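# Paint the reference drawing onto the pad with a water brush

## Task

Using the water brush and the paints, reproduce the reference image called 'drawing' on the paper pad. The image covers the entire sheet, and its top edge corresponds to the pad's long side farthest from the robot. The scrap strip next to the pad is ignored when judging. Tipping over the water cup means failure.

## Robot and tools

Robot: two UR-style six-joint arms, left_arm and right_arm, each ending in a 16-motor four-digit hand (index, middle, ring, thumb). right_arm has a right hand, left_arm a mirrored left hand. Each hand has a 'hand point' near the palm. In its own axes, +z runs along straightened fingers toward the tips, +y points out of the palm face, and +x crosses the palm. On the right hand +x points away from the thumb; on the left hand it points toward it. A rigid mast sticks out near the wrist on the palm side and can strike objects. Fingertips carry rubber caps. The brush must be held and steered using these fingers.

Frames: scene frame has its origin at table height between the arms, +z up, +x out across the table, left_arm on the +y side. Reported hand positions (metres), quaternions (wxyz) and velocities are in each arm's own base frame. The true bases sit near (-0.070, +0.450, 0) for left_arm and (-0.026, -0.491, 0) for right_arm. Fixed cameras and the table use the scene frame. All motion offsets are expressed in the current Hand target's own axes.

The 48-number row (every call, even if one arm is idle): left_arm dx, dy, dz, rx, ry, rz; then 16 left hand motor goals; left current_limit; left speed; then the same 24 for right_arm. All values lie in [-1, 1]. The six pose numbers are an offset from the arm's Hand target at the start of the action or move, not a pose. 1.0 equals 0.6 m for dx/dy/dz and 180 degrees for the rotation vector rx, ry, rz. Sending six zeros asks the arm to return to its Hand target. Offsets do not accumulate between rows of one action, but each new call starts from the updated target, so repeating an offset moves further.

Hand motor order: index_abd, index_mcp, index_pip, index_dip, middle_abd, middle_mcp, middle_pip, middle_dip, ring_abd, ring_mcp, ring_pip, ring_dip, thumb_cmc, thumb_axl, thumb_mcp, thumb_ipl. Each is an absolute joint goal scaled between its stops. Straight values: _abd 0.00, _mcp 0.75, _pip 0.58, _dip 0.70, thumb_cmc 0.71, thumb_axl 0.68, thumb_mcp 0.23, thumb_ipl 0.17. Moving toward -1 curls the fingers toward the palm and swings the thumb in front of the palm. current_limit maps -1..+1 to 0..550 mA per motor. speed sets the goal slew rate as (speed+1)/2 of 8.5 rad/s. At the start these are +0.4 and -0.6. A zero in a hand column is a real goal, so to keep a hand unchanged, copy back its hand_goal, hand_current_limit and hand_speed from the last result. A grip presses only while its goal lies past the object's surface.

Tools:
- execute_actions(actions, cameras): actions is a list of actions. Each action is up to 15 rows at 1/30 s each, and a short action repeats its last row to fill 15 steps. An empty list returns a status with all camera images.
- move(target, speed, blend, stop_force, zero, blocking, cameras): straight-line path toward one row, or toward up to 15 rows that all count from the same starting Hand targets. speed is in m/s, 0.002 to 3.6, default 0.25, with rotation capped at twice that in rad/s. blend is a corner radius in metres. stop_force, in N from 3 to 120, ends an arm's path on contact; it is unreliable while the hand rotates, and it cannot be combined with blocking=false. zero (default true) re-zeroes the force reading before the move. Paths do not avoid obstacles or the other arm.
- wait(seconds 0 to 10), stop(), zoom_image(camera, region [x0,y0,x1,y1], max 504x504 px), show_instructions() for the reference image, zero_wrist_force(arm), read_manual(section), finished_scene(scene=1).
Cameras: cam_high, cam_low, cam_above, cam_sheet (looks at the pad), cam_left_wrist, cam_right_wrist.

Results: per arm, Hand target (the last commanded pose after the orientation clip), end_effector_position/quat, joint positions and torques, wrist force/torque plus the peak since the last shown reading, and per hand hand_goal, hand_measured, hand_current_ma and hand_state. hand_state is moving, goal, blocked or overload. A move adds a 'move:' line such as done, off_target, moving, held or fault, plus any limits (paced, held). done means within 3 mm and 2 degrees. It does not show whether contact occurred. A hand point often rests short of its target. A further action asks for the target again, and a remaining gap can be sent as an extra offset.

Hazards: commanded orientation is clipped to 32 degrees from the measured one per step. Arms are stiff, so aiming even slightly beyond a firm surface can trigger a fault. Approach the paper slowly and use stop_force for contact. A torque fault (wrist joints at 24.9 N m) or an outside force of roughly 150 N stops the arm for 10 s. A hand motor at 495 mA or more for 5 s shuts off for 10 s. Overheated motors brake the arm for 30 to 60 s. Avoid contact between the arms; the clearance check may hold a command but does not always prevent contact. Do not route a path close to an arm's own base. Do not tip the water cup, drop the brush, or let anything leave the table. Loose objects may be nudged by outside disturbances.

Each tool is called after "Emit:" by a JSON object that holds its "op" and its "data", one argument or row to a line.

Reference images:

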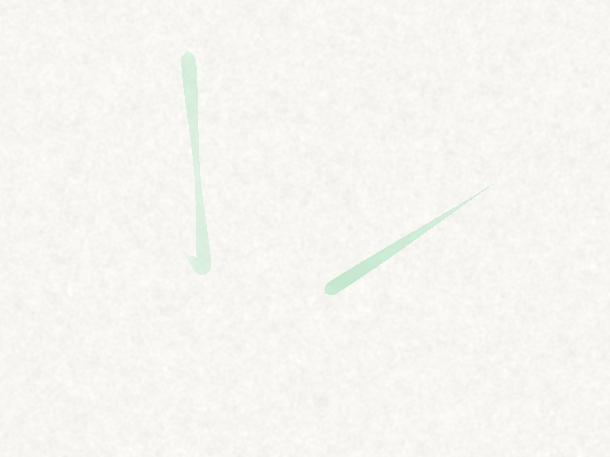

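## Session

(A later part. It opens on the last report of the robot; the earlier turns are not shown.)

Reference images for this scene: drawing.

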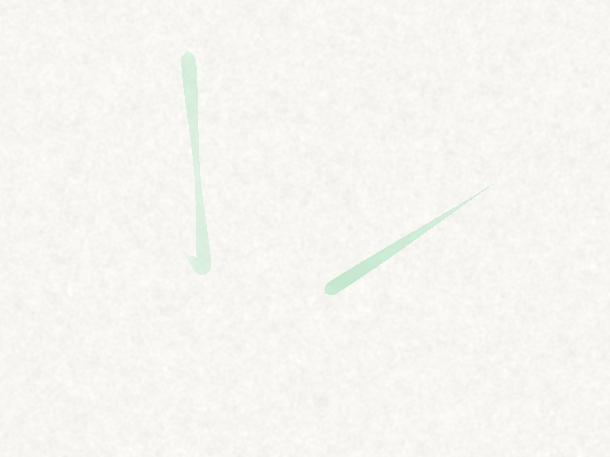

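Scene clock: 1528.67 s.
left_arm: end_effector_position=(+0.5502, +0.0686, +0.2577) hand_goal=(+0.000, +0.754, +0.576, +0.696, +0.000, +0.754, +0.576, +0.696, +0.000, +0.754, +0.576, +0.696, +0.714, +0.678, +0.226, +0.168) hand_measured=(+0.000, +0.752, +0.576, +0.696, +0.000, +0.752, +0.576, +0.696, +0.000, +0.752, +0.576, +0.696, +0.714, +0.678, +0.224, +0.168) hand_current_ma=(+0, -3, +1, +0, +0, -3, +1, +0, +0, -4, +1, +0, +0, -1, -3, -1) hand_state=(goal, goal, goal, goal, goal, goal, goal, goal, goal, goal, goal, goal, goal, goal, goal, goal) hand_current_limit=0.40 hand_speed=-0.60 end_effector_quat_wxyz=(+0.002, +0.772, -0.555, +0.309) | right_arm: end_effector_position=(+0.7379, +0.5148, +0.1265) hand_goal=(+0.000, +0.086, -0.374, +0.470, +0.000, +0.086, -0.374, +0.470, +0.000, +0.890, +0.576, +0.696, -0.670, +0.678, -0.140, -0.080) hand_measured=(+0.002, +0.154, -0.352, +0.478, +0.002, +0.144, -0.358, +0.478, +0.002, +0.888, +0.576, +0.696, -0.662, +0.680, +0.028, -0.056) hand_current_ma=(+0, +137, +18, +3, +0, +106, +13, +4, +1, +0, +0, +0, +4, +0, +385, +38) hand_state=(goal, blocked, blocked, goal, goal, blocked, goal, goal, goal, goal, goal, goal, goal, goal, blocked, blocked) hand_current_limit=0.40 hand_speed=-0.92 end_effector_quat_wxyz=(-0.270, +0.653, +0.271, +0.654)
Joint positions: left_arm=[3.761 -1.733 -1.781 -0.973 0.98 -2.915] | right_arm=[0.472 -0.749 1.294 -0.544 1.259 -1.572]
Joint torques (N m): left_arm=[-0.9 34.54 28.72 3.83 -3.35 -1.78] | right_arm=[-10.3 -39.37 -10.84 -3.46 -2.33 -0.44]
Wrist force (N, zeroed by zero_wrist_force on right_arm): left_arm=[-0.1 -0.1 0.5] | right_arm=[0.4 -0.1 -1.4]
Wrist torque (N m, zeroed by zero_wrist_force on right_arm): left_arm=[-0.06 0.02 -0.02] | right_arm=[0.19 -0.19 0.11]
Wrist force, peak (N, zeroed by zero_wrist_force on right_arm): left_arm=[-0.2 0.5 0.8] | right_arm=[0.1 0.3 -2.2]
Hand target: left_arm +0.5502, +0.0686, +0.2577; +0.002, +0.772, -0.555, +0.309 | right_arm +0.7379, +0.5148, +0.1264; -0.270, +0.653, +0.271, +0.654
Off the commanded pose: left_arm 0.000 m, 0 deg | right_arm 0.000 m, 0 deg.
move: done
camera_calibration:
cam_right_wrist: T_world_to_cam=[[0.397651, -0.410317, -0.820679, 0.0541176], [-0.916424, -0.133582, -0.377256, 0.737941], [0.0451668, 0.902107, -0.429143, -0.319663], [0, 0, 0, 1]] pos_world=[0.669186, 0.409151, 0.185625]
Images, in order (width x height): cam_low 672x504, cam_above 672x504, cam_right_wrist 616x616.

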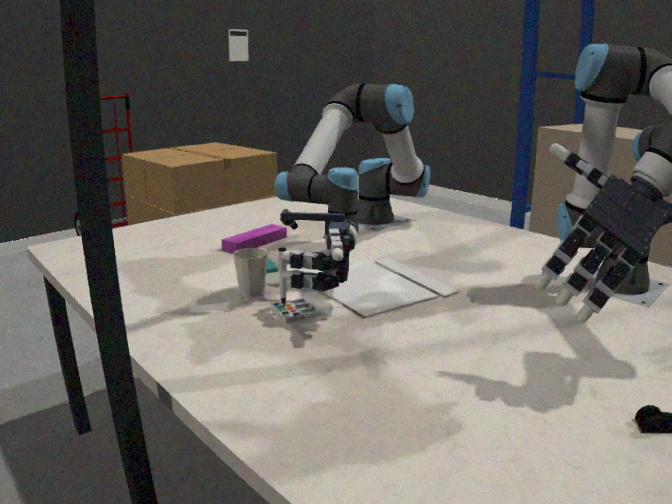

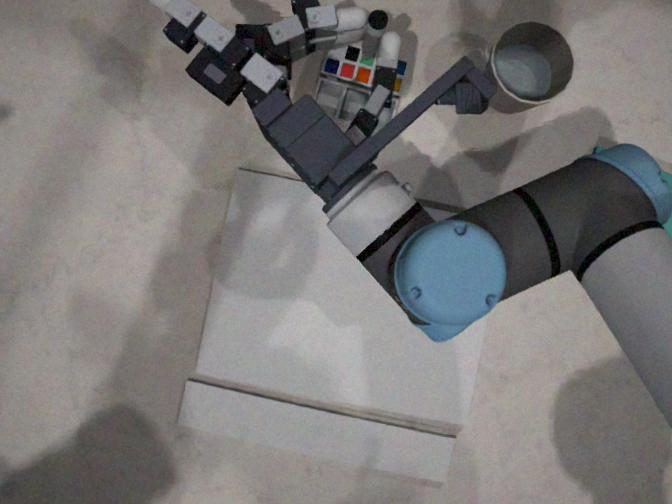

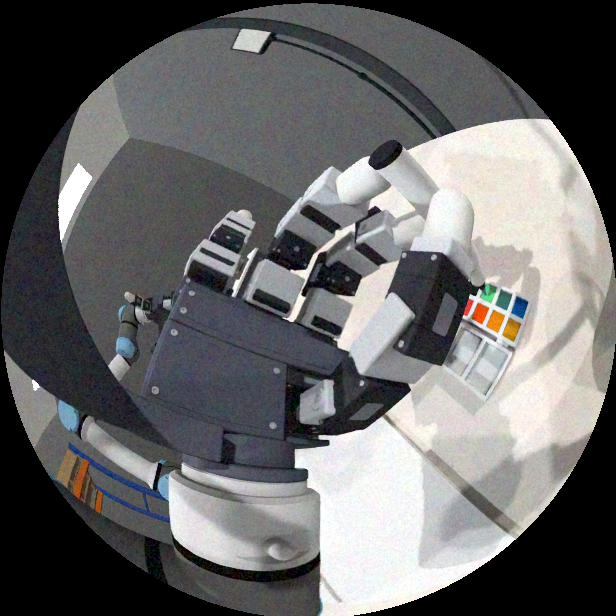

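Emit:
{"op": "move", "data": {
  "target": [
    [0,0,0,0,0,0,0,0.754,0.576,0.696,0,0.754,0.576,0.696,0,0.754,0.576,0.696,0.714,0.678,0.226,0.168,0.4,-0.6, 0.2393,0,0,0,0,0,0,0.085,-0.375,0.47,0,0.085,-0.375,0.47,0,0.89,0.576,0.696,-0.67,0.678,-0.14,-0.08,0.4,-0.92],
    [0,0,0,0,0,0,0,0.754,0.576,0.696,0,0.754,0.576,0.696,0,0.754,0.576,0.696,0.714,0.678,0.226,0.168,0.4,-0.6, 0.2393,0.1707,-0.2089,0,0,0,0,0.085,-0.375,0.47,0,0.085,-0.375,0.47,0,0.89,0.576,0.696,-0.67,0.678,-0.14,-0.08,0.4,-0.92],
    [0,0,0,0,0,0,0,0.754,0.576,0.696,0,0.754,0.576,0.696,0,0.754,0.576,0.696,0.714,0.678,0.226,0.168,0.4,-0.6, 0.0343,0.1707,-0.2089,0,0,0,0,0.085,-0.375,0.47,0,0.085,-0.375,0.47,0,0.89,0.576,0.696,-0.67,0.678,-0.14,-0.08,0.4,-0.92],
    [0,0,0,0,0,0,0,0.754,0.576,0.696,0,0.754,0.576,0.696,0,0.754,0.576,0.696,0.714,0.678,0.226,0.168,0.4,-0.6, 0.0343,0.1757,-0.2089,0,0,0,0,0.085,-0.375,0.47,0,0.085,-0.375,0.47,0,0.89,0.576,0.696,-0.67,0.678,-0.14,-0.08,0.4,-0.92],
    [0,0,0,0,0,0,0,0.754,0.576,0.696,0,0.754,0.576,0.696,0,0.754,0.576,0.696,0.714,0.678,0.226,0.168,0.4,-0.6, 0.0343,0.1657,-0.2089,0,0,0,0,0.085,-0.375,0.47,0,0.085,-0.375,0.47,0,0.89,0.576,0.696,-0.67,0.678,-0.14,-0.08,0.4,-0.92],
    [0,0,0,0,0,0,0,0.754,0.576,0.696,0,0.754,0.576,0.696,0,0.754,0.576,0.696,0.714,0.678,0.226,0.168,0.4,-0.6, 0.0343,0.1757,-0.2089,0,0,0,0,0.085,-0.375,0.47,0,0.085,-0.375,0.47,0,0.89,0.576,0.696,-0.67,0.678,-0.14,-0.08,0.4,-0.92],
    [0,0,0,0,0,0,0,0.754,0.576,0.696,0,0.754,0.576,0.696,0,0.754,0.576,0.696,0.714,0.678,0.226,0.168,0.4,-0.6, 0.0343,0.1707,-0.2089,0,0,0,0,0.085,-0.375,0.47,0,0.085,-0.375,0.47,0,0.89,0.576,0.696,-0.67,0.678,-0.14,-0.08,0.4,-0.92]
  ],
  "speed": [0.2, 0.25, 0.15, 0.02, 0.02, 0.02, 0.02],
  "blend": [0.02, 0.02, 0.001, 0.0005, 0.0005, 0.0005, 0]
}}

Emit:
{"op": "move", "data": {
  "target": [
    [0,0,0,0,0,0,0,0.754,0.576,0.696,0,0.754,0.576,0.696,0,0.754,0.576,0.696,0.714,0.678,0.226,0.168,0.4,-0.6, 0.205,0,0,0,0,0,0,0.085,-0.375,0.47,0,0.085,-0.375,0.47,0,0.89,0.576,0.696,-0.67,0.678,-0.14,-0.08,0.4,-0.92],
    [0,0,0,0,0,0,0,0.754,0.576,0.696,0,0.754,0.576,0.696,0,0.754,0.576,0.696,0.714,0.678,0.226,0.168,0.4,-0.6, 0.205,-0.1716,0.2088,0,0,0,0,0.085,-0.375,0.47,0,0.085,-0.375,0.47,0,0.89,0.576,0.696,-0.67,0.678,-0.14,-0.08,0.4,-0.92],
    [0,0,0,0,0,0,0,0.754,0.576,0.696,0,0.754,0.576,0.696,0,0.754,0.576,0.696,0.714,0.678,0.226,0.168,0.4,-0.6, -0.0283,-0.1716,0.2088,0,0,0,0,0.085,-0.375,0.47,0,0.085,-0.375,0.47,0,0.89,0.576,0.696,-0.67,0.678,-0.14,-0.08,0.4,-0.92]
  ],
  "speed": [0.2, 0.25, 0.15],
  "blend": [0.02, 0.02, 0]
}}

Emit:
{"op": "move", "data": {
  "target": [
    [0,0,0,0,0,0,0,0.754,0.576,0.696,0,0.754,0.576,0.696,0,0.754,0.576,0.696,0.714,0.678,0.226,0.168,0.4,-0.6, -0.0160,0.0045,0,0,0,0,0,0.085,-0.375,0.47,0,0.085,-0.375,0.47,0,0.89,0.576,0.696,-0.67,0.678,-0.14,-0.08,0.4,-0.92],
    [0,0,0,0,0,0,0,0.754,0.576,0.696,0,0.754,0.576,0.696,0,0.754,0.576,0.696,0.714,0.678,0.226,0.168,0.4,-0.6, -0.0160,-0.0045,0,0,0,0,0,0.085,-0.375,0.47,0,0.085,-0.375,0.47,0,0.89,0.576,0.696,-0.67,0.678,-0.14,-0.08,0.4,-0.92],
    [0,0,0,0,0,0,0,0.754,0.576,0.696,0,0.754,0.576,0.696,0,0.754,0.576,0.696,0.714,0.678,0.226,0.168,0.4,-0.6, -0.0160,0,0.0045,0,0,0,0,0.085,-0.375,0.47,0,0.085,-0.375,0.47,0,0.89,0.576,0.696,-0.67,0.678,-0.14,-0.08,0.4,-0.92],
    [0,0,0,0,0,0,0,0.754,0.576,0.696,0,0.754,0.576,0.696,0,0.754,0.576,0.696,0.714,0.678,0.226,0.168,0.4,-0.6, -0.0160,0,-0.0045,0,0,0,0,0.085,-0.375,0.47,0,0.085,-0.375,0.47,0,0.89,0.576,0.696,-0.67,0.678,-0.14,-0.08,0.4,-0.92],
    [0,0,0,0,0,0,0,0.754,0.576,0.696,0,0.754,0.576,0.696,0,0.754,0.576,0.696,0.714,0.678,0.226,0.168,0.4,-0.6, -0.0160,0.0045,0,0,0,0,0,0.085,-0.375,0.47,0,0.085,-0.375,0.47,0,0.89,0.576,0.696,-0.67,0.678,-0.14,-0.08,0.4,-0.92],
    [0,0,0,0,0,0,0,0.754,0.576,0.696,0,0.754,0.576,0.696,0,0.754,0.576,0.696,0.714,0.678,0.226,0.168,0.4,-0.6, -0.0160,-0.0045,0,0,0,0,0,0.085,-0.375,0.47,0,0.085,-0.375,0.47,0,0.89,0.576,0.696,-0.67,0.678,-0.14,-0.08,0.4,-0.92],
    [0,0,0,0,0,0,0,0.754,0.576,0.696,0,0.754,0.576,0.696,0,0.754,0.576,0.696,0.714,0.678,0.226,0.168,0.4,-0.6, -0.0160,0,0.0045,0,0,0,0,0.085,-0.375,0.47,0,0.085,-0.375,0.47,0,0.89,0.576,0.696,-0.67,0.678,-0.14,-0.08,0.4,-0.92],
    [0,0,0,0,0,0,0,0.754,0.576,0.696,0,0.754,0.576,0.696,0,0.754,0.576,0.696,0.714,0.678,0.226,0.168,0.4,-0.6, -0.0160,0,-0.0045,0,0,0,0,0.085,-0.375,0.47,0,0.085,-0.375,0.47,0,0.89,0.576,0.696,-0.67,0.678,-0.14,-0.08,0.4,-0.92],
    [0,0,0,0,0,0,0,0.754,0.576,0.696,0,0.754,0.576,0.696,0,0.754,0.576,0.696,0.714,0.678,0.226,0.168,0.4,-0.6, -0.0160,0.0045,0,0,0,0,0,0.085,-0.375,0.47,0,0.085,-0.375,0.47,0,0.89,0.576,0.696,-0.67,0.678,-0.14,-0.08,0.4,-0.92],
    [0,0,0,0,0,0,0,0.754,0.576,0.696,0,0.754,0.576,0.696,0,0.754,0.576,0.696,0.714,0.678,0.226,0.168,0.4,-0.6, -0.0160,-0.0045,0,0,0,0,0,0.085,-0.375,0.47,0,0.085,-0.375,0.47,0,0.89,0.576,0.696,-0.67,0.678,-0.14,-0.08,0.4,-0.92],
    [0,0,0,0,0,0,0,0.754,0.576,0.696,0,0.754,0.576,0.696,0,0.754,0.576,0.696,0.714,0.678,0.226,0.168,0.4,-0.6, -0.0160,0,0,0,0,0,0,0.085,-0.375,0.47,0,0.085,-0.375,0.47,0,0.89,0.576,0.696,-0.67,0.678,-0.14,-0.08,0.4,-0.92],
    [0,0,0,0,0,0,0,0.754,0.576,0.696,0,0.754,0.576,0.696,0,0.754,0.576,0.696,0.714,0.678,0.226,0.168,0.4,-0.6, 0.1167,0,0,0,0,0,0,0.085,-0.375,0.47,0,0.085,-0.375,0.47,0,0.89,0.576,0.696,-0.67,0.678,-0.14,-0.08,0.4,-0.92]
  ],
  "speed": [0.05, 0.02, 0.02, 0.02, 0.02, 0.02, 0.02, 0.02, 0.02, 0.02, 0.02, 0.15],
  "blend": [0.0005, 0.0005, 0.0005, 0.0005, 0.0005, 0.0005, 0.0005, 0.0005, 0.0005, 0.0005, 0.0005, 0]
}}

Emit:
{"op": "move", "data": {
  "target": [
    [0,0,0,0,0,0,0,0.754,0.576,0.696,0,0.754,0.576,0.696,0,0.754,0.576,0.696,0.714,0.678,0.226,0.168,0.4,-0.6, 0,-0.4799,-0.4780,0,0,0,0,0.085,-0.375,0.47,0,0.085,-0.375,0.47,0,0.89,0.576,0.696,-0.67,0.678,-0.14,-0.08,0.4,-0.92],
    [0,0,0,0,0,0,0,0.754,0.576,0.696,0,0.754,0.576,0.696,0,0.754,0.576,0.696,0.714,0.678,0.226,0.168,0.4,-0.6, -0.1233,-0.4799,-0.4780,0,0,0,0,0.085,-0.375,0.47,0,0.085,-0.375,0.47,0,0.89,0.576,0.696,-0.67,0.678,-0.14,-0.08,0.4,-0.92],
    [0,0,0,0,0,0,0,0.754,0.576,0.696,0,0.754,0.576,0.696,0,0.754,0.576,0.696,0.714,0.678,0.226,0.168,0.4,-0.6, -0.1467,-0.4799,-0.4780,0,0,0,0,0.085,-0.375,0.47,0,0.085,-0.375,0.47,0,0.89,0.576,0.696,-0.67,0.678,-0.14,-0.08,0.4,-0.92],
    [0,0,0,0,0,0,0,0.754,0.576,0.696,0,0.754,0.576,0.696,0,0.754,0.576,0.696,0.714,0.678,0.226,0.168,0.4,-0.6, -0.1467,-0.4495,-0.5177,0,0,0,0,0.085,-0.375,0.47,0,0.085,-0.375,0.47,0,0.89,0.576,0.696,-0.67,0.678,-0.14,-0.08,0.4,-0.92],
    [0,0,0,0,0,0,0,0.754,0.576,0.696,0,0.754,0.576,0.696,0,0.754,0.576,0.696,0.714,0.678,0.226,0.168,0.4,-0.6, -0.1400,-0.4190,-0.5573,0,0,0,0,0.085,-0.375,0.47,0,0.085,-0.375,0.47,0,0.89,0.576,0.696,-0.67,0.678,-0.14,-0.08,0.4,-0.92],
    [0,0,0,0,0,0,0,0.754,0.576,0.696,0,0.754,0.576,0.696,0,0.754,0.576,0.696,0.714,0.678,0.226,0.168,0.4,-0.6, 0,-0.4190,-0.5573,0,0,0,0,0.085,-0.375,0.47,0,0.085,-0.375,0.47,0,0.89,0.576,0.696,-0.67,0.678,-0.14,-0.08,0.4,-0.92]
  ],
  "speed": [0.25, 0.15, 0.05, 0.03, 0.03, 0.15],
  "blend": [0.02, 0.005, 0, 0.001, 0.001, 0]
}}

Emit:
{"op": "move", "data": {
  "target": [0,0,0,0,0,0,0,0.754,0.576,0.696,0,0.754,0.576,0.696,0,0.754,0.576,0.696,0.714,0.678,0.226,0.168,0.4,-0.6, 0.1167,0.5902,0.3484,0,0,0,0,0.085,-0.375,0.47,0,0.085,-0.375,0.47,0,0.89,0.576,0.696,-0.67,0.678,-0.14,-0.08,0.4,-0.92],
  "speed": 0.3,
  "cameras": ["cam_above", "cam_sheet"]
}}

Emit:
{"op": "zoom_image", "data": {
  "camera": "cam_sheet",
  "region": [270, 315, 430, 390]
}}

Scene clock: 1584.27 s.
left_arm: end_effector_position=(+0.5502, +0.0686, +0.2577) hand_goal=(+0.000, +0.754, +0.576, +0.696, +0.000, +0.754, +0.576, +0.696, +0.000, +0.754, +0.576, +0.696, +0.714, +0.678, +0.226, +0.168) hand_measured=(+0.000, +0.752, +0.576, +0.696, +0.000, +0.752, +0.576, +0.696, +0.000, +0.752, +0.576, +0.696, +0.714, +0.678, +0.224, +0.168) hand_current_ma=(+0, -3, +1, +0, +0, -3, +1, +0, +0, -4, +1, +0, +0, -1, -3, -1) hand_state=(goal, goal, goal, goal, goal, goal, goal, goal, goal, goal, goal, goal, goal, goal, goal, goal) hand_current_limit=0.40 hand_speed=-0.60 end_effector_quat_wxyz=(+0.002, +0.772, -0.555, +0.309) | right_arm: end_effector_position=(+0.7216, +0.3537, +0.1471) hand_goal=(+0.000, +0.086, -0.374, +0.470, +0.000, +0.086, -0.374, +0.470, +0.000, +0.890, +0.576, +0.696, -0.670, +0.678, -0.140, -0.080) hand_measured=(+0.002, +0.154, -0.352, +0.478, +0.002, +0.144, -0.358, +0.478, +0.002, +0.888, +0.576, +0.696, -0.662, +0.680, +0.028, -0.056) hand_current_ma=(+0, +137, +18, +3, +0, +106, +13, +4, +1, +0, +0, +0, +4, +0, +385, +38) hand_state=(goal, blocked, blocked, goal, goal, blocked, goal, goal, goal, goal, goal, goal, goal, goal, blocked, blocked) hand_current_limit=0.40 hand_speed=-0.92 end_effector_quat_wxyz=(-0.270, +0.653, +0.271, +0.654)
Joint positions: left_arm=[3.761 -1.733 -1.781 -0.973 0.98 -2.915] | right_arm=[0.226 -0.979 1.656 -0.677 1.013 -1.572]
Joint torques (N m): left_arm=[0.26 34.51 27.93 3.6 -3.38 -1.71] | right_arm=[9.65 -55.6 -8.85 -3.43 2.6 2.5]
Wrist force (N, zeroed by zero_wrist_force on right_arm): left_arm=[-0.1 0.0 0.5] | right_arm=[0.4 0.1 -1.8]
Wrist torque (N m, zeroed by zero_wrist_force on right_arm): left_arm=[-0.06 0.02 -0.01] | right_arm=[0.27 -0.18 -0.04]
Wrist force, peak (N, zeroed by zero_wrist_force on right_arm): left_arm=[-0.2 -0.3 0.9] | right_arm=[0.6 1.2 -2.6]
Hand target: left_arm +0.5502, +0.0686, +0.2577; +0.002, +0.772, -0.555, +0.309 | right_arm +0.7215, +0.3538, +0.1471; -0.270, +0.653, +0.271, +0.654
Off the commanded pose: left_arm 0.000 m, 0 deg | right_arm 0.000 m, 0 deg.
move: done

Scene clock: 1587.00 s.
left_arm: end_effector_position=(+0.5502, +0.0686, +0.2577) hand_goal=(+0.000, +0.754, +0.576, +0.696, +0.000, +0.754, +0.576, +0.696, +0.000, +0.754, +0.576, +0.696, +0.714, +0.678, +0.226, +0.168) hand_measured=(+0.000, +0.752, +0.576, +0.696, +0.000, +0.752, +0.576, +0.696, +0.000, +0.752, +0.576, +0.696, +0.714, +0.678, +0.224, +0.168) hand_current_ma=(+0, -3, +1, +0, +0, -3, +1, +0, +0, -4, +1, +0, +0, -1, -3, -1) hand_state=(goal, goal, goal, goal, goal, goal, goal, goal, goal, goal, goal, goal, goal, goal, goal, goal) hand_current_limit=0.40 hand_speed=-0.60 end_effector_quat_wxyz=(+0.002, +0.772, -0.555, +0.309) | right_arm: end_effector_position=(+0.7374, +0.5152, +0.1301) hand_goal=(+0.000, +0.086, -0.374, +0.470, +0.000, +0.086, -0.374, +0.470, +0.000, +0.890, +0.576, +0.696, -0.670, +0.678, -0.140, -0.080) hand_measured=(+0.002, +0.154, -0.352, +0.478, +0.002, +0.144, -0.358, +0.478, +0.002, +0.888, +0.576, +0.696, -0.662, +0.680, +0.028, -0.056) hand_current_ma=(+0, +137, +18, +3, +0, +106, +13, +4, +1, +0, +0, +0, +4, +0, +385, +38) hand_state=(goal, blocked, blocked, goal, goal, blocked, goal, goal, goal, goal, goal, goal, goal, goal, blocked, blocked) hand_current_limit=0.40 hand_speed=-0.92 end_effector_quat_wxyz=(-0.270, +0.653, +0.271, +0.654)
Joint positions: left_arm=[3.761 -1.733 -1.781 -0.973 0.98 -2.915] | right_arm=[0.473 -0.754 1.292 -0.538 1.259 -1.572]
Joint torques (N m): left_arm=[-0.7 35.65 27.57 3.81 -3.29 -1.77] | right_arm=[-5.63 -39.59 -11.05 -3.3 -2.21 2.54]
Wrist force (N, zeroed by zero_wrist_force on right_arm): left_arm=[0.0 0.3 0.3] | right_arm=[0.1 0.2 -1.7]
Wrist torque (N m, zeroed by zero_wrist_force on right_arm): left_arm=[0.00 -0.01 -0.01] | right_arm=[0.25 -0.15 0.14]
Wrist force, peak (N, zeroed by zero_wrist_force on right_arm): left_arm=[0.0 0.2 0.9] | right_arm=[1.3 0.8 -2.8]
Hand target: left_arm +0.5502, +0.0686, +0.2577; +0.002, +0.772, -0.555, +0.309 | right_arm +0.7374, +0.5152, +0.1300; -0.270, +0.653, +0.271, +0.654
Off the commanded pose: left_arm 0.000 m, 0 deg | right_arm 0.000 m, 0 deg.
move: done

Scene clock: 1590.50 s.
left_arm: end_effector_position=(+0.5502, +0.0686, +0.2577) hand_goal=(+0.000, +0.754, +0.576, +0.696, +0.000, +0.754, +0.576, +0.696, +0.000, +0.754, +0.576, +0.696, +0.714, +0.678, +0.226, +0.168) hand_measured=(+0.000, +0.752, +0.576, +0.696, +0.000, +0.752, +0.576, +0.696, +0.000, +0.752, +0.576, +0.696, +0.714, +0.678, +0.224, +0.168) hand_current_ma=(+0, -3, +1, +0, +0, -3, +1, +0, +0, -4, +1, +0, +0, -1, -3, -1) hand_state=(goal, goal, goal, goal, goal, goal, goal, goal, goal, goal, goal, goal, goal, goal, goal, goal) hand_current_limit=0.40 hand_speed=-0.60 end_effector_quat_wxyz=(+0.002, +0.772, -0.555, +0.309) | right_arm: end_effector_position=(+0.7374, +0.5152, +0.2000) hand_goal=(+0.000, +0.086, -0.374, +0.470, +0.000, +0.086, -0.374, +0.470, +0.000, +0.890, +0.576, +0.696, -0.670, +0.678, -0.140, -0.080) hand_measured=(+0.002, +0.154, -0.352, +0.478, +0.002, +0.144, -0.358, +0.478, +0.002, +0.888, +0.576, +0.696, -0.662, +0.680, +0.028, -0.056) hand_current_ma=(+0, +137, +18, +3, +0, +106, +13, +4, +1, +0, +0, +0, +4, +0, +385, +38) hand_state=(goal, blocked, blocked, goal, goal, blocked, goal, goal, goal, goal, goal, goal, goal, goal, blocked, blocked) hand_current_limit=0.40 hand_speed=-0.92 end_effector_quat_wxyz=(-0.270, +0.653, +0.271, +0.654)
Joint positions: left_arm=[3.761 -1.733 -1.781 -0.973 0.98 -2.915] | right_arm=[0.473 -0.832 1.237 -0.405 1.259 -1.572]
Joint torques (N m): left_arm=[0.07 35.18 27.41 3.71 -3.29 -1.47] | right_arm=[-11.41 -63.95 -31.6 -0.52 -0.31 -2.59]
Wrist force (N, zeroed by zero_wrist_force on right_arm): left_arm=[0.1 -0.3 0.4] | right_arm=[-0.1 0.1 -2.2]
Wrist torque (N m, zeroed by zero_wrist_force on right_arm): left_arm=[-0.08 0.00 0.00] | right_arm=[0.30 -0.12 0.08]
Wrist force, peak (N, zeroed by zero_wrist_force on right_arm): left_arm=[-0.2 -0.1 1.0] | right_arm=[-1.1 0.4 -2.2]
Hand target: left_arm +0.5502, +0.0686, +0.2577; +0.002, +0.772, -0.555, +0.309 | right_arm +0.7374, +0.5152, +0.2001; -0.270, +0.653, +0.271, +0.654
Off the commanded pose: left_arm 0.000 m, 0 deg | right_arm 0.000 m, 0 deg.
move: done

Scene clock: 1596.33 s.
left_arm: end_effector_position=(+0.5502, +0.0686, +0.2577) hand_goal=(+0.000, +0.754, +0.576, +0.696, +0.000, +0.754, +0.576, +0.696, +0.000, +0.754, +0.576, +0.696, +0.714, +0.678, +0.226, +0.168) hand_measured=(+0.000, +0.752, +0.576, +0.696, +0.000, +0.752, +0.576, +0.696, +0.000, +0.752, +0.576, +0.696, +0.714, +0.678, +0.224, +0.168) hand_current_ma=(+0, -3, +1, +0, +0, -3, +1, +0, +0, -4, +1, +0, +0, -1, -3, -1) hand_state=(goal, goal, goal, goal, goal, goal, goal, goal, goal, goal, goal, goal, goal, goal, goal, goal) hand_current_limit=0.40 hand_speed=-0.60 end_effector_quat_wxyz=(+0.002, +0.772, -0.555, +0.309) | right_arm: end_effector_position=(+0.3232, +0.4570, +0.1998) hand_goal=(+0.000, +0.086, -0.374, +0.470, +0.000, +0.086, -0.374, +0.470, +0.000, +0.890, +0.576, +0.696, -0.670, +0.678, -0.140, -0.080) hand_measured=(+0.002, +0.154, -0.352, +0.478, +0.002, +0.144, -0.358, +0.478, +0.002, +0.888, +0.576, +0.696, -0.662, +0.680, +0.028, -0.056) hand_current_ma=(+0, +137, +18, +3, +0, +106, +13, +4, +1, +0, +0, +0, +4, +0, +385, +38) hand_state=(goal, blocked, blocked, goal, goal, blocked, goal, goal, goal, goal, goal, goal, goal, goal, blocked, blocked) hand_current_limit=0.40 hand_speed=-0.92 end_effector_quat_wxyz=(-0.270, +0.653, +0.271, +0.654)
Joint positions: left_arm=[3.761 -1.733 -1.781 -0.973 0.98 -2.915] | right_arm=[0.925 -1.447 2.179 -0.732 1.711 -1.572]
Joint torques (N m): left_arm=[0.49 34.57 27.57 3.91 -3.36 -1.67] | right_arm=[6.59 -35.91 -28.36 -0.27 2.39 2.8]
Wrist force (N, zeroed by zero_wrist_force on right_arm): left_arm=[0.0 0.1 0.3] | right_arm=[0.1 0.2 -1.9]
Wrist torque (N m, zeroed by zero_wrist_force on right_arm): left_arm=[-0.02 0.00 -0.01] | right_arm=[0.27 -0.19 0.00]
Wrist force, peak (N, zeroed by zero_wrist_force on right_arm): left_arm=[-0.1 0.1 1.0] | right_arm=[0.8 -1.2 -3.4]
Hand target: left_arm +0.5502, +0.0686, +0.2577; +0.002, +0.772, -0.555, +0.309 | right_arm +0.3231, +0.4570, +0.1998; -0.270, +0.653, +0.271, +0.654
Off the commanded pose: left_arm 0.000 m, 0 deg | right_arm 0.000 m, 0 deg.
move: done

Scene clock: 1598.40 s.
left_arm: end_effector_position=(+0.5502, +0.0686, +0.2577) hand_goal=(+0.000, +0.754, +0.576, +0.696, +0.000, +0.754, +0.576, +0.696, +0.000, +0.754, +0.576, +0.696, +0.714, +0.678, +0.226, +0.168) hand_measured=(+0.000, +0.752, +0.576, +0.696, +0.000, +0.752, +0.576, +0.696, +0.000, +0.752, +0.576, +0.696, +0.714, +0.678, +0.224, +0.168) hand_current_ma=(+0, -3, +1, +0, +0, -3, +1, +0, +0, -4, +1, +0, +0, -1, -3, -1) hand_state=(goal, goal, goal, goal, goal, goal, goal, goal, goal, goal, goal, goal, goal, goal, goal, goal) hand_current_limit=0.40 hand_speed=-0.60 end_effector_quat_wxyz=(+0.002, +0.772, -0.555, +0.309) | right_arm: end_effector_position=(+0.7211, +0.3540, +0.2702) hand_goal=(+0.000, +0.086, -0.374, +0.470, +0.000, +0.086, -0.374, +0.470, +0.000, +0.890, +0.576, +0.696, -0.670, +0.678, -0.140, -0.080) hand_measured=(+0.002, +0.154, -0.352, +0.478, +0.002, +0.144, -0.358, +0.478, +0.002, +0.888, +0.576, +0.696, -0.662, +0.680, +0.028, -0.056) hand_current_ma=(+0, +137, +18, +3, +0, +106, +13, +4, +1, +0, +0, +0, +4, +0, +385, +38) hand_state=(goal, blocked, blocked, goal, goal, blocked, goal, goal, goal, goal, goal, goal, goal, goal, blocked, blocked) hand_current_limit=0.40 hand_speed=-0.92 end_effector_quat_wxyz=(-0.270, +0.653, +0.271, +0.654)
Joint positions: left_arm=[3.761 -1.733 -1.781 -0.973 0.98 -2.915] | right_arm=[0.227 -1.129 1.533 -0.404 1.014 -1.572]
Joint torques (N m): left_arm=[-0.36 34.37 28.26 3.98 -3.16 -1.56] | right_arm=[-11.79 -27.29 -32.28 -0.31 -2.51 -3.23]
Wrist force (N, zeroed by zero_wrist_force on right_arm): left_arm=[-0.1 0.2 0.8] | right_arm=[0.4 0.0 -1.4]
Wrist torque (N m, zeroed by zero_wrist_force on right_arm): left_arm=[-0.05 0.03 -0.02] | right_arm=[0.23 -0.22 0.19]
Wrist force, peak (N, zeroed by zero_wrist_force on right_arm): left_arm=[-0.1 0.2 0.8] | right_arm=[-0.4 -1.1 -2.8]
Hand target: left_arm +0.5502, +0.0686, +0.2577; +0.002, +0.772, -0.555, +0.309 | right_arm +0.7212, +0.3540, +0.2702; -0.270, +0.653, +0.271, +0.654
Off the commanded pose: left_arm 0.000 m, 0 deg | right_arm 0.000 m, 0 deg.
move: done
Images, in order (width x height): cam_above 672x504, cam_sheet 672x504.

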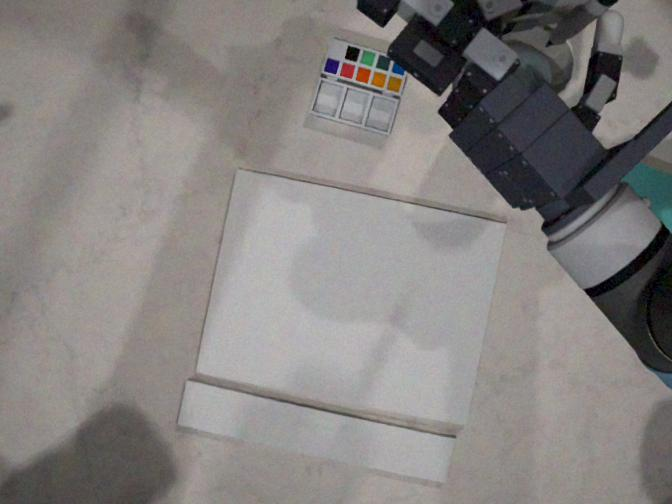

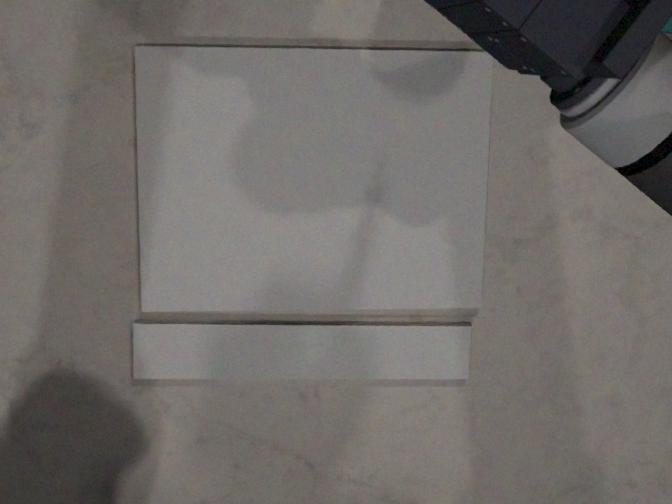

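Scaled by 3.150.

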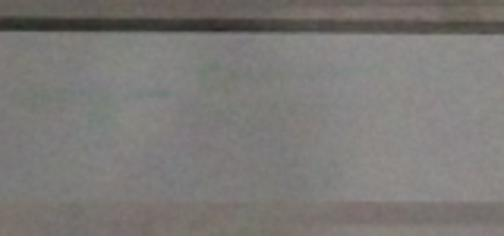

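Emit:
{"op": "move", "data": {
  "target": [
    [0,0,0,0,0,0,0,0.754,0.576,0.696,0,0.754,0.576,0.696,0,0.754,0.576,0.696,0.714,0.678,0.226,0.168,0.4,-0.6, -0.2053,0,0,0,0,0,0,0.085,-0.375,0.47,0,0.085,-0.375,0.47,0,0.89,0.576,0.696,-0.67,0.678,-0.14,-0.08,0.4,-0.92],
    [0,0,0,0,0,0,0,0.754,0.576,0.696,0,0.754,0.576,0.696,0,0.754,0.576,0.696,0.714,0.678,0.226,0.168,0.4,-0.6, -0.2053,0.005,0,0,0,0,0,0.085,-0.375,0.47,0,0.085,-0.375,0.47,0,0.89,0.576,0.696,-0.67,0.678,-0.14,-0.08,0.4,-0.92],
    [0,0,0,0,0,0,0,0.754,0.576,0.696,0,0.754,0.576,0.696,0,0.754,0.576,0.696,0.714,0.678,0.226,0.168,0.4,-0.6, -0.2053,-0.005,0,0,0,0,0,0.085,-0.375,0.47,0,0.085,-0.375,0.47,0,0.89,0.576,0.696,-0.67,0.678,-0.14,-0.08,0.4,-0.92],
    [0,0,0,0,0,0,0,0.754,0.576,0.696,0,0.754,0.576,0.696,0,0.754,0.576,0.696,0.714,0.678,0.226,0.168,0.4,-0.6, -0.2053,0,0,0,0,0,0,0.085,-0.375,0.47,0,0.085,-0.375,0.47,0,0.89,0.576,0.696,-0.67,0.678,-0.14,-0.08,0.4,-0.92]
  ],
  "speed": [0.15, 0.02, 0.02, 0.02],
  "blend": [0.0005, 0.0005, 0.0005, 0],
  "cameras": ["cam_low"]
}}

Emit:
{"op": "move", "data": {
  "target": [
    [0,0,0,0,0,0,0,0.754,0.576,0.696,0,0.754,0.576,0.696,0,0.754,0.576,0.696,0.714,0.678,0.226,0.168,0.4,-0.6, 0.205,0,0,0,0,0,0,0.085,-0.375,0.47,0,0.085,-0.375,0.47,0,0.89,0.576,0.696,-0.67,0.678,-0.14,-0.08,0.4,-0.92],
    [0,0,0,0,0,0,0,0.754,0.576,0.696,0,0.754,0.576,0.696,0,0.754,0.576,0.696,0.714,0.678,0.226,0.168,0.4,-0.6, 0.205,-0.1684,0.2101,0,0,0,0,0.085,-0.375,0.47,0,0.085,-0.375,0.47,0,0.89,0.576,0.696,-0.67,0.678,-0.14,-0.08,0.4,-0.92],
    [0,0,0,0,0,0,0,0.754,0.576,0.696,0,0.754,0.576,0.696,0,0.754,0.576,0.696,0.714,0.678,0.226,0.168,0.4,-0.6, -0.0283,-0.1684,0.2101,0,0,0,0,0.085,-0.375,0.47,0,0.085,-0.375,0.47,0,0.89,0.576,0.696,-0.67,0.678,-0.14,-0.08,0.4,-0.92]
  ],
  "speed": [0.2, 0.25, 0.15],
  "blend": [0.02, 0.02, 0]
}}

Emit:
{"op": "move", "data": {
  "target": [
    [0,0,0,0,0,0,0,0.754,0.576,0.696,0,0.754,0.576,0.696,0,0.754,0.576,0.696,0.714,0.678,0.226,0.168,0.4,-0.6, -0.0200,0.0045,0,0,0,0,0,0.085,-0.375,0.47,0,0.085,-0.375,0.47,0,0.89,0.576,0.696,-0.67,0.678,-0.14,-0.08,0.4,-0.92],
    [0,0,0,0,0,0,0,0.754,0.576,0.696,0,0.754,0.576,0.696,0,0.754,0.576,0.696,0.714,0.678,0.226,0.168,0.4,-0.6, -0.0200,-0.0045,0,0,0,0,0,0.085,-0.375,0.47,0,0.085,-0.375,0.47,0,0.89,0.576,0.696,-0.67,0.678,-0.14,-0.08,0.4,-0.92],
    [0,0,0,0,0,0,0,0.754,0.576,0.696,0,0.754,0.576,0.696,0,0.754,0.576,0.696,0.714,0.678,0.226,0.168,0.4,-0.6, -0.0200,0,0.0045,0,0,0,0,0.085,-0.375,0.47,0,0.085,-0.375,0.47,0,0.89,0.576,0.696,-0.67,0.678,-0.14,-0.08,0.4,-0.92],
    [0,0,0,0,0,0,0,0.754,0.576,0.696,0,0.754,0.576,0.696,0,0.754,0.576,0.696,0.714,0.678,0.226,0.168,0.4,-0.6, -0.0200,0,-0.0045,0,0,0,0,0.085,-0.375,0.47,0,0.085,-0.375,0.47,0,0.89,0.576,0.696,-0.67,0.678,-0.14,-0.08,0.4,-0.92],
    [0,0,0,0,0,0,0,0.754,0.576,0.696,0,0.754,0.576,0.696,0,0.754,0.576,0.696,0.714,0.678,0.226,0.168,0.4,-0.6, -0.0200,0.0045,0,0,0,0,0,0.085,-0.375,0.47,0,0.085,-0.375,0.47,0,0.89,0.576,0.696,-0.67,0.678,-0.14,-0.08,0.4,-0.92],
    [0,0,0,0,0,0,0,0.754,0.576,0.696,0,0.754,0.576,0.696,0,0.754,0.576,0.696,0.714,0.678,0.226,0.168,0.4,-0.6, -0.0200,-0.0045,0,0,0,0,0,0.085,-0.375,0.47,0,0.085,-0.375,0.47,0,0.89,0.576,0.696,-0.67,0.678,-0.14,-0.08,0.4,-0.92],
    [0,0,0,0,0,0,0,0.754,0.576,0.696,0,0.754,0.576,0.696,0,0.754,0.576,0.696,0.714,0.678,0.226,0.168,0.4,-0.6, -0.0200,0,0.0045,0,0,0,0,0.085,-0.375,0.47,0,0.085,-0.375,0.47,0,0.89,0.576,0.696,-0.67,0.678,-0.14,-0.08,0.4,-0.92],
    [0,0,0,0,0,0,0,0.754,0.576,0.696,0,0.754,0.576,0.696,0,0.754,0.576,0.696,0.714,0.678,0.226,0.168,0.4,-0.6, -0.0200,0,-0.0045,0,0,0,0,0.085,-0.375,0.47,0,0.085,-0.375,0.47,0,0.89,0.576,0.696,-0.67,0.678,-0.14,-0.08,0.4,-0.92],
    [0,0,0,0,0,0,0,0.754,0.576,0.696,0,0.754,0.576,0.696,0,0.754,0.576,0.696,0.714,0.678,0.226,0.168,0.4,-0.6, -0.0200,0.0045,0,0,0,0,0,0.085,-0.375,0.47,0,0.085,-0.375,0.47,0,0.89,0.576,0.696,-0.67,0.678,-0.14,-0.08,0.4,-0.92],
    [0,0,0,0,0,0,0,0.754,0.576,0.696,0,0.754,0.576,0.696,0,0.754,0.576,0.696,0.714,0.678,0.226,0.168,0.4,-0.6, -0.0200,-0.0045,0,0,0,0,0,0.085,-0.375,0.47,0,0.085,-0.375,0.47,0,0.89,0.576,0.696,-0.67,0.678,-0.14,-0.08,0.4,-0.92],
    [0,0,0,0,0,0,0,0.754,0.576,0.696,0,0.754,0.576,0.696,0,0.754,0.576,0.696,0.714,0.678,0.226,0.168,0.4,-0.6, -0.0200,0,0,0,0,0,0,0.085,-0.375,0.47,0,0.085,-0.375,0.47,0,0.89,0.576,0.696,-0.67,0.678,-0.14,-0.08,0.4,-0.92],
    [0,0,0,0,0,0,0,0.754,0.576,0.696,0,0.754,0.576,0.696,0,0.754,0.576,0.696,0.714,0.678,0.226,0.168,0.4,-0.6, 0.1167,0,0,0,0,0,0,0.085,-0.375,0.47,0,0.085,-0.375,0.47,0,0.89,0.576,0.696,-0.67,0.678,-0.14,-0.08,0.4,-0.92]
  ],
  "speed": [0.05, 0.02, 0.02, 0.02, 0.02, 0.02, 0.02, 0.02, 0.02, 0.02, 0.02, 0.15],
  "blend": [0.0005, 0.0005, 0.0005, 0.0005, 0.0005, 0.0005, 0.0005, 0.0005, 0.0005, 0.0005, 0.0005, 0]
}}

Emit:
{"op": "move", "data": {
  "target": [
    [0,0,0,0,0,0,0,0.754,0.576,0.696,0,0.754,0.576,0.696,0,0.754,0.576,0.696,0.714,0.678,0.226,0.168,0.4,-0.6, 0,-0.4279,-0.5455,0,0,0,0,0.085,-0.375,0.47,0,0.085,-0.375,0.47,0,0.89,0.576,0.696,-0.67,0.678,-0.14,-0.08,0.4,-0.92],
    [0,0,0,0,0,0,0,0.754,0.576,0.696,0,0.754,0.576,0.696,0,0.754,0.576,0.696,0.714,0.678,0.226,0.168,0.4,-0.6, -0.1233,-0.4279,-0.5455,0,0,0,0,0.085,-0.375,0.47,0,0.085,-0.375,0.47,0,0.89,0.576,0.696,-0.67,0.678,-0.14,-0.08,0.4,-0.92],
    [0,0,0,0,0,0,0,0.754,0.576,0.696,0,0.754,0.576,0.696,0,0.754,0.576,0.696,0.714,0.678,0.226,0.168,0.4,-0.6, -0.145,-0.4279,-0.5455,0,0,0,0,0.085,-0.375,0.47,0,0.085,-0.375,0.47,0,0.89,0.576,0.696,-0.67,0.678,-0.14,-0.08,0.4,-0.92],
    [0,0,0,0,0,0,0,0.754,0.576,0.696,0,0.754,0.576,0.696,0,0.754,0.576,0.696,0.714,0.678,0.226,0.168,0.4,-0.6, -0.16,-0.3771,-0.6116,0,0,0,0,0.085,-0.375,0.47,0,0.085,-0.375,0.47,0,0.89,0.576,0.696,-0.67,0.678,-0.14,-0.08,0.4,-0.92],
    [0,0,0,0,0,0,0,0.754,0.576,0.696,0,0.754,0.576,0.696,0,0.754,0.576,0.696,0.714,0.678,0.226,0.168,0.4,-0.6, 0,-0.3771,-0.6116,0,0,0,0,0.085,-0.375,0.47,0,0.085,-0.375,0.47,0,0.89,0.576,0.696,-0.67,0.678,-0.14,-0.08,0.4,-0.92]
  ],
  "speed": [0.25, 0.15, 0.05, 0.03, 0.15],
  "blend": [0.02, 0.005, 0, 0.001, 0]
}}

Emit:
{"op": "move", "data": {
  "target": [0,0,0,0,0,0,0,0.754,0.576,0.696,0,0.754,0.576,0.696,0,0.754,0.576,0.696,0.714,0.678,0.226,0.168,0.4,-0.6, 0.1167,0.5478,0.4026,0,0,0,0,0.085,-0.375,0.47,0,0.085,-0.375,0.47,0,0.89,0.576,0.696,-0.67,0.678,-0.14,-0.08,0.4,-0.92],
  "speed": 0.3,
  "cameras": ["cam_above", "cam_sheet"]
}}

Emit:
{"op": "zoom_image", "data": {
  "camera": "cam_sheet",
  "region": [320, 315, 480, 390]
}}

Emit:
{"op": "zoom_image", "data": {
  "camera": "cam_sheet",
  "region": [390, 320, 470, 360]
}}

Scene clock: 1674.83 s.
left_arm: end_effector_position=(+0.5502, +0.0686, +0.2577) hand_goal=(+0.000, +0.754, +0.576, +0.696, +0.000, +0.754, +0.576, +0.696, +0.000, +0.754, +0.576, +0.696, +0.714, +0.678, +0.226, +0.168) hand_measured=(+0.000, +0.752, +0.576, +0.696, +0.000, +0.752, +0.576, +0.696, +0.000, +0.752, +0.576, +0.696, +0.714, +0.678, +0.224, +0.168) hand_current_ma=(+0, -3, +1, +0, +0, -3, +1, +0, +0, -4, +1, +0, +0, -1, -3, -1) hand_state=(goal, goal, goal, goal, goal, goal, goal, goal, goal, goal, goal, goal, goal, goal, goal, goal) hand_current_limit=0.40 hand_speed=-0.60 end_effector_quat_wxyz=(+0.002, +0.772, -0.555, +0.309) | right_arm: end_effector_position=(+0.7212, +0.3540, +0.1471) hand_goal=(+0.000, +0.086, -0.374, +0.470, +0.000, +0.086, -0.374, +0.470, +0.000, +0.890, +0.576, +0.696, -0.670, +0.678, -0.140, -0.080) hand_measured=(+0.002, +0.154, -0.352, +0.478, +0.002, +0.144, -0.358, +0.478, +0.002, +0.888, +0.576, +0.696, -0.662, +0.680, +0.028, -0.056) hand_current_ma=(+0, +137, +18, +3, +0, +106, +13, +4, +1, +0, +0, +0, +4, +0, +385, +38) hand_state=(goal, blocked, blocked, goal, goal, blocked, goal, goal, goal, goal, goal, goal, goal, goal, blocked, blocked) hand_current_limit=0.40 hand_speed=-0.92 end_effector_quat_wxyz=(-0.270, +0.653, +0.271, +0.654)
Joint positions: left_arm=[3.761 -1.733 -1.781 -0.973 0.98 -2.915] | right_arm=[0.227 -0.979 1.657 -0.678 1.013 -1.572]
Joint torques (N m): left_arm=[-0.33 34.77 28.2 3.77 -3.47 -1.78] | right_arm=[-11.09 -30.65 -27.87 0.02 -2.65 2.67]
Wrist force (N, zeroed by zero_wrist_force on right_arm): left_arm=[-0.2 -0.1 0.3] | right_arm=[0.2 -0.2 -1.6]
Wrist torque (N m, zeroed by zero_wrist_force on right_arm): left_arm=[-0.04 0.03 -0.03] | right_arm=[0.22 -0.18 0.07]
Wrist force, peak (N, zeroed by zero_wrist_force on right_arm): left_arm=[-0.3 0.4 0.8] | right_arm=[0.3 0.0 -2.2]
Hand target: left_arm +0.5502, +0.0686, +0.2577; +0.002, +0.772, -0.555, +0.309 | right_arm +0.7213, +0.3539, +0.1470; -0.270, +0.653, +0.271, +0.654
Off the commanded pose: left_arm 0.000 m, 0 deg | right_arm 0.000 m, 0 deg.
move: done
Images, in order (width x height): cam_low 672x504.

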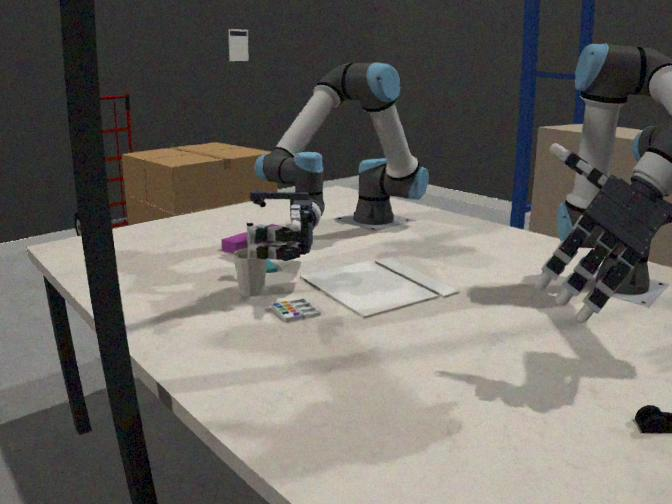

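Scene clock: 1677.53 s.
left_arm: end_effector_position=(+0.5502, +0.0686, +0.2577) hand_goal=(+0.000, +0.754, +0.576, +0.696, +0.000, +0.754, +0.576, +0.696, +0.000, +0.754, +0.576, +0.696, +0.714, +0.678, +0.226, +0.168) hand_measured=(+0.000, +0.752, +0.576, +0.696, +0.000, +0.752, +0.576, +0.696, +0.000, +0.752, +0.576, +0.696, +0.714, +0.678, +0.224, +0.168) hand_current_ma=(+0, -3, +1, +0, +0, -3, +1, +0, +0, -4, +1, +0, +0, -1, -3, -1) hand_state=(goal, goal, goal, goal, goal, goal, goal, goal, goal, goal, goal, goal, goal, goal, goal, goal) hand_current_limit=0.40 hand_speed=-0.60 end_effector_quat_wxyz=(+0.002, +0.772, -0.555, +0.309) | right_arm: end_effector_position=(+0.7391, +0.5145, +0.1300) hand_goal=(+0.000, +0.086, -0.374, +0.470, +0.000, +0.086, -0.374, +0.470, +0.000, +0.890, +0.576, +0.696, -0.670, +0.678, -0.140, -0.080) hand_measured=(+0.002, +0.154, -0.352, +0.478, +0.002, +0.144, -0.358, +0.478, +0.002, +0.888, +0.576, +0.696, -0.662, +0.680, +0.028, -0.056) hand_current_ma=(+0, +137, +18, +3, +0, +106, +13, +4, +1, +0, +0, +0, +4, +0, +385, +38) hand_state=(goal, blocked, blocked, goal, goal, blocked, goal, goal, goal, goal, goal, goal, goal, goal, blocked, blocked) hand_current_limit=0.40 hand_speed=-0.92 end_effector_quat_wxyz=(-0.270, +0.653, +0.271, +0.654)
Joint positions: left_arm=[3.761 -1.733 -1.781 -0.973 0.98 -2.915] | right_arm=[0.471 -0.752 1.289 -0.537 1.257 -1.572]
Joint torques (N m): left_arm=[-0.81 35.22 29.02 3.93 -3.34 -1.71] | right_arm=[-5.4 -40.16 -10.58 -3.46 -2.24 2.4]
Wrist force (N, zeroed by zero_wrist_force on right_arm): left_arm=[-0.3 0.0 0.2] | right_arm=[0.1 0.2 -1.8]
Wrist torque (N m, zeroed by zero_wrist_force on right_arm): left_arm=[-0.03 0.04 -0.02] | right_arm=[0.26 -0.16 0.13]
Wrist force, peak (N, zeroed by zero_wrist_force on right_arm): left_arm=[0.0 -0.4 0.8] | right_arm=[1.0 0.8 -2.6]
Hand target: left_arm +0.5502, +0.0686, +0.2577; +0.002, +0.772, -0.555, +0.309 | right_arm +0.7391, +0.5145, +0.1299; -0.270, +0.653, +0.271, +0.654
Off the commanded pose: left_arm 0.000 m, 0 deg | right_arm 0.000 m, 0 deg.
move: done

Scene clock: 1681.10 s.
left_arm: end_effector_position=(+0.5502, +0.0686, +0.2577) hand_goal=(+0.000, +0.754, +0.576, +0.696, +0.000, +0.754, +0.576, +0.696, +0.000, +0.754, +0.576, +0.696, +0.714, +0.678, +0.226, +0.168) hand_measured=(+0.000, +0.752, +0.576, +0.696, +0.000, +0.752, +0.576, +0.696, +0.000, +0.752, +0.576, +0.696, +0.714, +0.678, +0.224, +0.168) hand_current_ma=(+0, -3, +1, +0, +0, -3, +1, +0, +0, -4, +1, +0, +0, -1, -3, -1) hand_state=(goal, goal, goal, goal, goal, goal, goal, goal, goal, goal, goal, goal, goal, goal, goal, goal) hand_current_limit=0.40 hand_speed=-0.60 end_effector_quat_wxyz=(+0.002, +0.772, -0.555, +0.309) | right_arm: end_effector_position=(+0.7391, +0.5146, +0.1999) hand_goal=(+0.000, +0.086, -0.374, +0.470, +0.000, +0.086, -0.374, +0.470, +0.000, +0.890, +0.576, +0.696, -0.670, +0.678, -0.140, -0.080) hand_measured=(+0.002, +0.154, -0.352, +0.478, +0.002, +0.144, -0.358, +0.478, +0.002, +0.888, +0.576, +0.696, -0.662, +0.680, +0.028, -0.056) hand_current_ma=(+0, +137, +18, +3, +0, +106, +13, +4, +1, +0, +0, +0, +4, +0, +385, +38) hand_state=(goal, blocked, blocked, goal, goal, blocked, goal, goal, goal, goal, goal, goal, goal, goal, blocked, blocked) hand_current_limit=0.40 hand_speed=-0.92 end_effector_quat_wxyz=(-0.270, +0.653, +0.271, +0.654)
Joint positions: left_arm=[3.761 -1.733 -1.781 -0.973 0.98 -2.915] | right_arm=[0.471 -0.83 1.234 -0.403 1.257 -1.572]
Joint torques (N m): left_arm=[0.69 34.72 26.86 3.98 -3.29 -1.69] | right_arm=[-11.53 -64.51 -31.94 -0.38 -0.36 -2.59]
Wrist force (N, zeroed by zero_wrist_force on right_arm): left_arm=[0.1 0.1 0.4] | right_arm=[-0.5 0.0 -1.7]
Wrist torque (N m, zeroed by zero_wrist_force on right_arm): left_arm=[-0.03 -0.01 0.00] | right_arm=[0.25 -0.08 0.05]
Wrist force, peak (N, zeroed by zero_wrist_force on right_arm): left_arm=[-0.3 0.4 0.9] | right_arm=[-1.4 0.2 -2.0]
Hand target: left_arm +0.5502, +0.0686, +0.2577; +0.002, +0.772, -0.555, +0.309 | right_arm +0.7391, +0.5145, +0.1999; -0.270, +0.653, +0.271, +0.654
Off the commanded pose: left_arm 0.000 m, 0 deg | right_arm 0.000 m, 0 deg.
move: done

Scene clock: 1686.73 s.
left_arm: end_effector_position=(+0.5502, +0.0686, +0.2577) hand_goal=(+0.000, +0.754, +0.576, +0.696, +0.000, +0.754, +0.576, +0.696, +0.000, +0.754, +0.576, +0.696, +0.714, +0.678, +0.226, +0.168) hand_measured=(+0.000, +0.752, +0.576, +0.696, +0.000, +0.752, +0.576, +0.696, +0.000, +0.752, +0.576, +0.696, +0.714, +0.678, +0.224, +0.168) hand_current_ma=(+0, -3, +1, +0, +0, -3, +1, +0, +0, -4, +1, +0, +0, -1, -3, -1) hand_state=(goal, goal, goal, goal, goal, goal, goal, goal, goal, goal, goal, goal, goal, goal, goal, goal) hand_current_limit=0.40 hand_speed=-0.60 end_effector_quat_wxyz=(+0.002, +0.772, -0.555, +0.309) | right_arm: end_effector_position=(+0.3195, +0.4155, +0.1997) hand_goal=(+0.000, +0.086, -0.374, +0.470, +0.000, +0.086, -0.374, +0.470, +0.000, +0.890, +0.576, +0.696, -0.670, +0.678, -0.140, -0.080) hand_measured=(+0.002, +0.154, -0.352, +0.478, +0.002, +0.144, -0.358, +0.478, +0.002, +0.888, +0.576, +0.696, -0.662, +0.680, +0.028, -0.056) hand_current_ma=(+0, +137, +19, +3, +0, +103, +13, +4, +1, +0, +0, +0, +4, +0, +385, +38) hand_state=(goal, blocked, blocked, goal, goal, blocked, goal, goal, goal, goal, goal, goal, goal, goal, blocked, blocked) hand_current_limit=0.40 hand_speed=-0.92 end_effector_quat_wxyz=(-0.270, +0.653, +0.271, +0.654)
Joint positions: left_arm=[3.761 -1.733 -1.781 -0.973 0.98 -2.915] | right_arm=[0.853 -1.545 2.288 -0.743 1.639 -1.572]
Joint torques (N m): left_arm=[-0.7 34.11 28.52 3.6 -3.32 -1.74] | right_arm=[6.73 -31.32 -27.92 -0.37 1.84 2.7]
Wrist force (N, zeroed by zero_wrist_force on right_arm): left_arm=[-0.3 0.0 0.5] | right_arm=[0.0 -0.5 -1.9]
Wrist torque (N m, zeroed by zero_wrist_force on right_arm): left_arm=[-0.05 0.03 -0.02] | right_arm=[0.19 -0.12 -0.02]
Wrist force, peak (N, zeroed by zero_wrist_force on right_arm): left_arm=[-0.3 0.5 0.8] | right_arm=[0.5 -0.8 -3.1]
Hand target: left_arm +0.5502, +0.0686, +0.2577; +0.002, +0.772, -0.555, +0.309 | right_arm +0.3195, +0.4155, +0.1997; -0.270, +0.653, +0.271, +0.654
Off the commanded pose: left_arm 0.000 m, 0 deg | right_arm 0.000 m, 0 deg.
move: done

Scene clock: 1688.80 s.
left_arm: end_effector_position=(+0.5502, +0.0686, +0.2577) hand_goal=(+0.000, +0.754, +0.576, +0.696, +0.000, +0.754, +0.576, +0.696, +0.000, +0.754, +0.576, +0.696, +0.714, +0.678, +0.226, +0.168) hand_measured=(+0.000, +0.752, +0.576, +0.696, +0.000, +0.752, +0.576, +0.696, +0.000, +0.752, +0.576, +0.696, +0.714, +0.678, +0.224, +0.168) hand_current_ma=(+0, -3, +1, +0, +0, -3, +1, +0, +0, -4, +1, +0, +0, -1, -3, -1) hand_state=(goal, goal, goal, goal, goal, goal, goal, goal, goal, goal, goal, goal, goal, goal, goal, goal) hand_current_limit=0.40 hand_speed=-0.60 end_effector_quat_wxyz=(+0.002, +0.772, -0.555, +0.309) | right_arm: end_effector_position=(+0.7226, +0.3535, +0.2701) hand_goal=(+0.000, +0.086, -0.374, +0.470, +0.000, +0.086, -0.374, +0.470, +0.000, +0.890, +0.576, +0.696, -0.670, +0.678, -0.140, -0.080) hand_measured=(+0.002, +0.154, -0.352, +0.478, +0.002, +0.144, -0.358, +0.478, +0.002, +0.890, +0.576, +0.696, -0.662, +0.680, +0.028, -0.056) hand_current_ma=(+0, +137, +19, +3, +0, +103, +13, +4, +1, +0, +0, +0, +4, +0, +385, +38) hand_state=(goal, blocked, blocked, goal, goal, blocked, goal, goal, goal, goal, goal, goal, goal, goal, blocked, blocked) hand_current_limit=0.40 hand_speed=-0.92 end_effector_quat_wxyz=(-0.270, +0.653, +0.271, +0.654)
Joint positions: left_arm=[3.761 -1.733 -1.781 -0.973 0.98 -2.915] | right_arm=[0.226 -1.126 1.529 -0.403 1.012 -1.572]
Joint torques (N m): left_arm=[-0.37 35.63 28.23 3.91 -3.34 -1.38] | right_arm=[-11.55 -26.72 -31.49 -0.17 -2.49 -3.29]
Wrist force (N, zeroed by zero_wrist_force on right_arm): left_arm=[0.0 0.0 0.5] | right_arm=[0.0 -0.2 -1.6]
Wrist torque (N m, zeroed by zero_wrist_force on right_arm): left_arm=[-0.05 0.01 0.00] | right_arm=[0.22 -0.16 0.14]
Wrist force, peak (N, zeroed by zero_wrist_force on right_arm): left_arm=[-0.5 0.3 0.7] | right_arm=[-0.1 -1.8 -3.1]
Hand target: left_arm +0.5502, +0.0686, +0.2577; +0.002, +0.772, -0.555, +0.309 | right_arm +0.7226, +0.3535, +0.2701; -0.270, +0.653, +0.271, +0.654
Off the commanded pose: left_arm 0.000 m, 0 deg | right_arm 0.000 m, 0 deg.
move: done
Images, in order (width x height): cam_above 672x504, cam_sheet 672x504.

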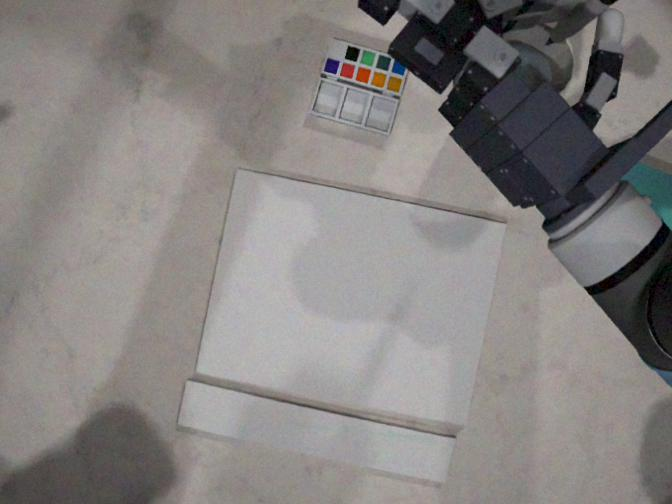

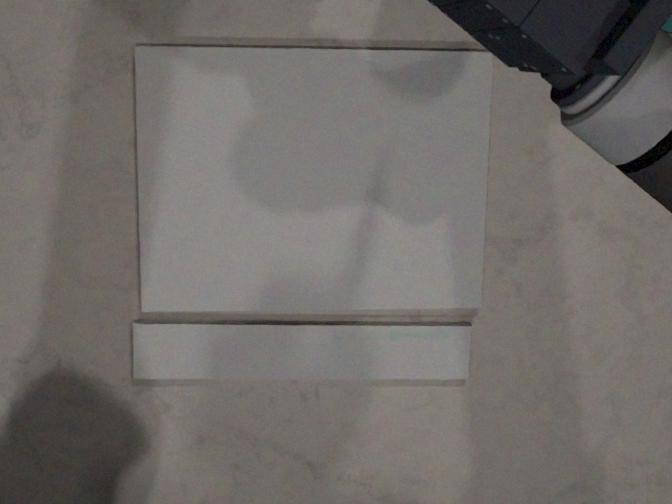

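Scaled by 3.150.

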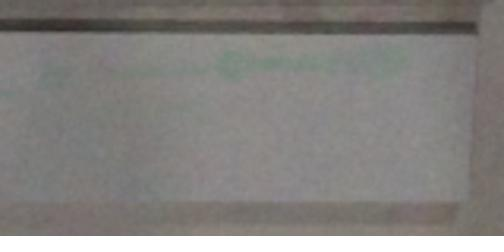

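Scaled by 6.300.

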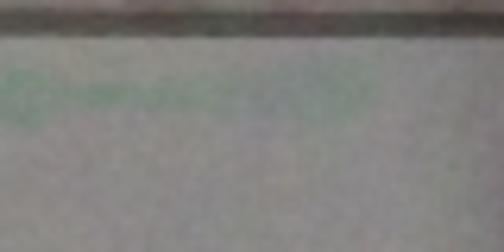

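Emit:
{"op": "zoom_image", "data": {
  "camera": "cam_above",
  "region": [180, 360, 220, 390]
}}

Emit:
{"op": "zoom_image", "data": {
  "camera": "cam_above",
  "region": [450, 410, 490, 440]
}}

Emit:
{"op": "zoom_image", "data": {
  "camera": "cam_above",
  "region": [220, 155, 260, 185]
}}

Emit:
{"op": "zoom_image", "data": {
  "camera": "cam_above",
  "region": [485, 205, 525, 235]
}}

Emit:
{"op": "zoom_image", "data": {
  "camera": "cam_sheet",
  "region": [120, 300, 160, 330]
}}

Emit:
{"op": "zoom_image", "data": {
  "camera": "cam_sheet",
  "region": [460, 300, 500, 330]
}}

Emit:
{"op": "zoom_image", "data": {
  "camera": "cam_sheet",
  "region": [115, 30, 155, 60]
}}

Emit:
{"op": "zoom_image", "data": {
  "camera": "cam_sheet",
  "region": [470, 35, 510, 65]
}}

Scaled by 12.600.

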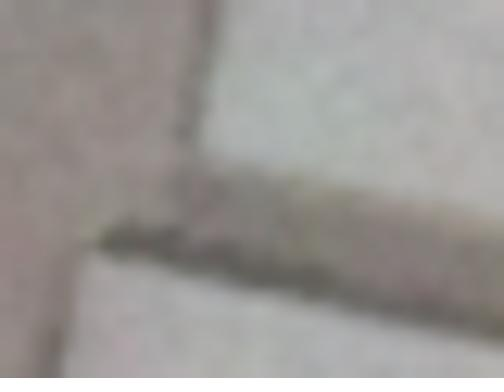

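Scaled by 12.600.

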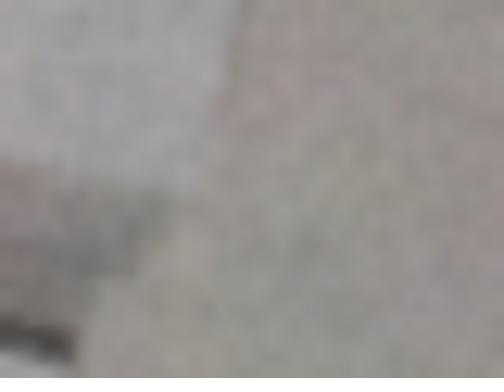

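Scaled by 12.600.

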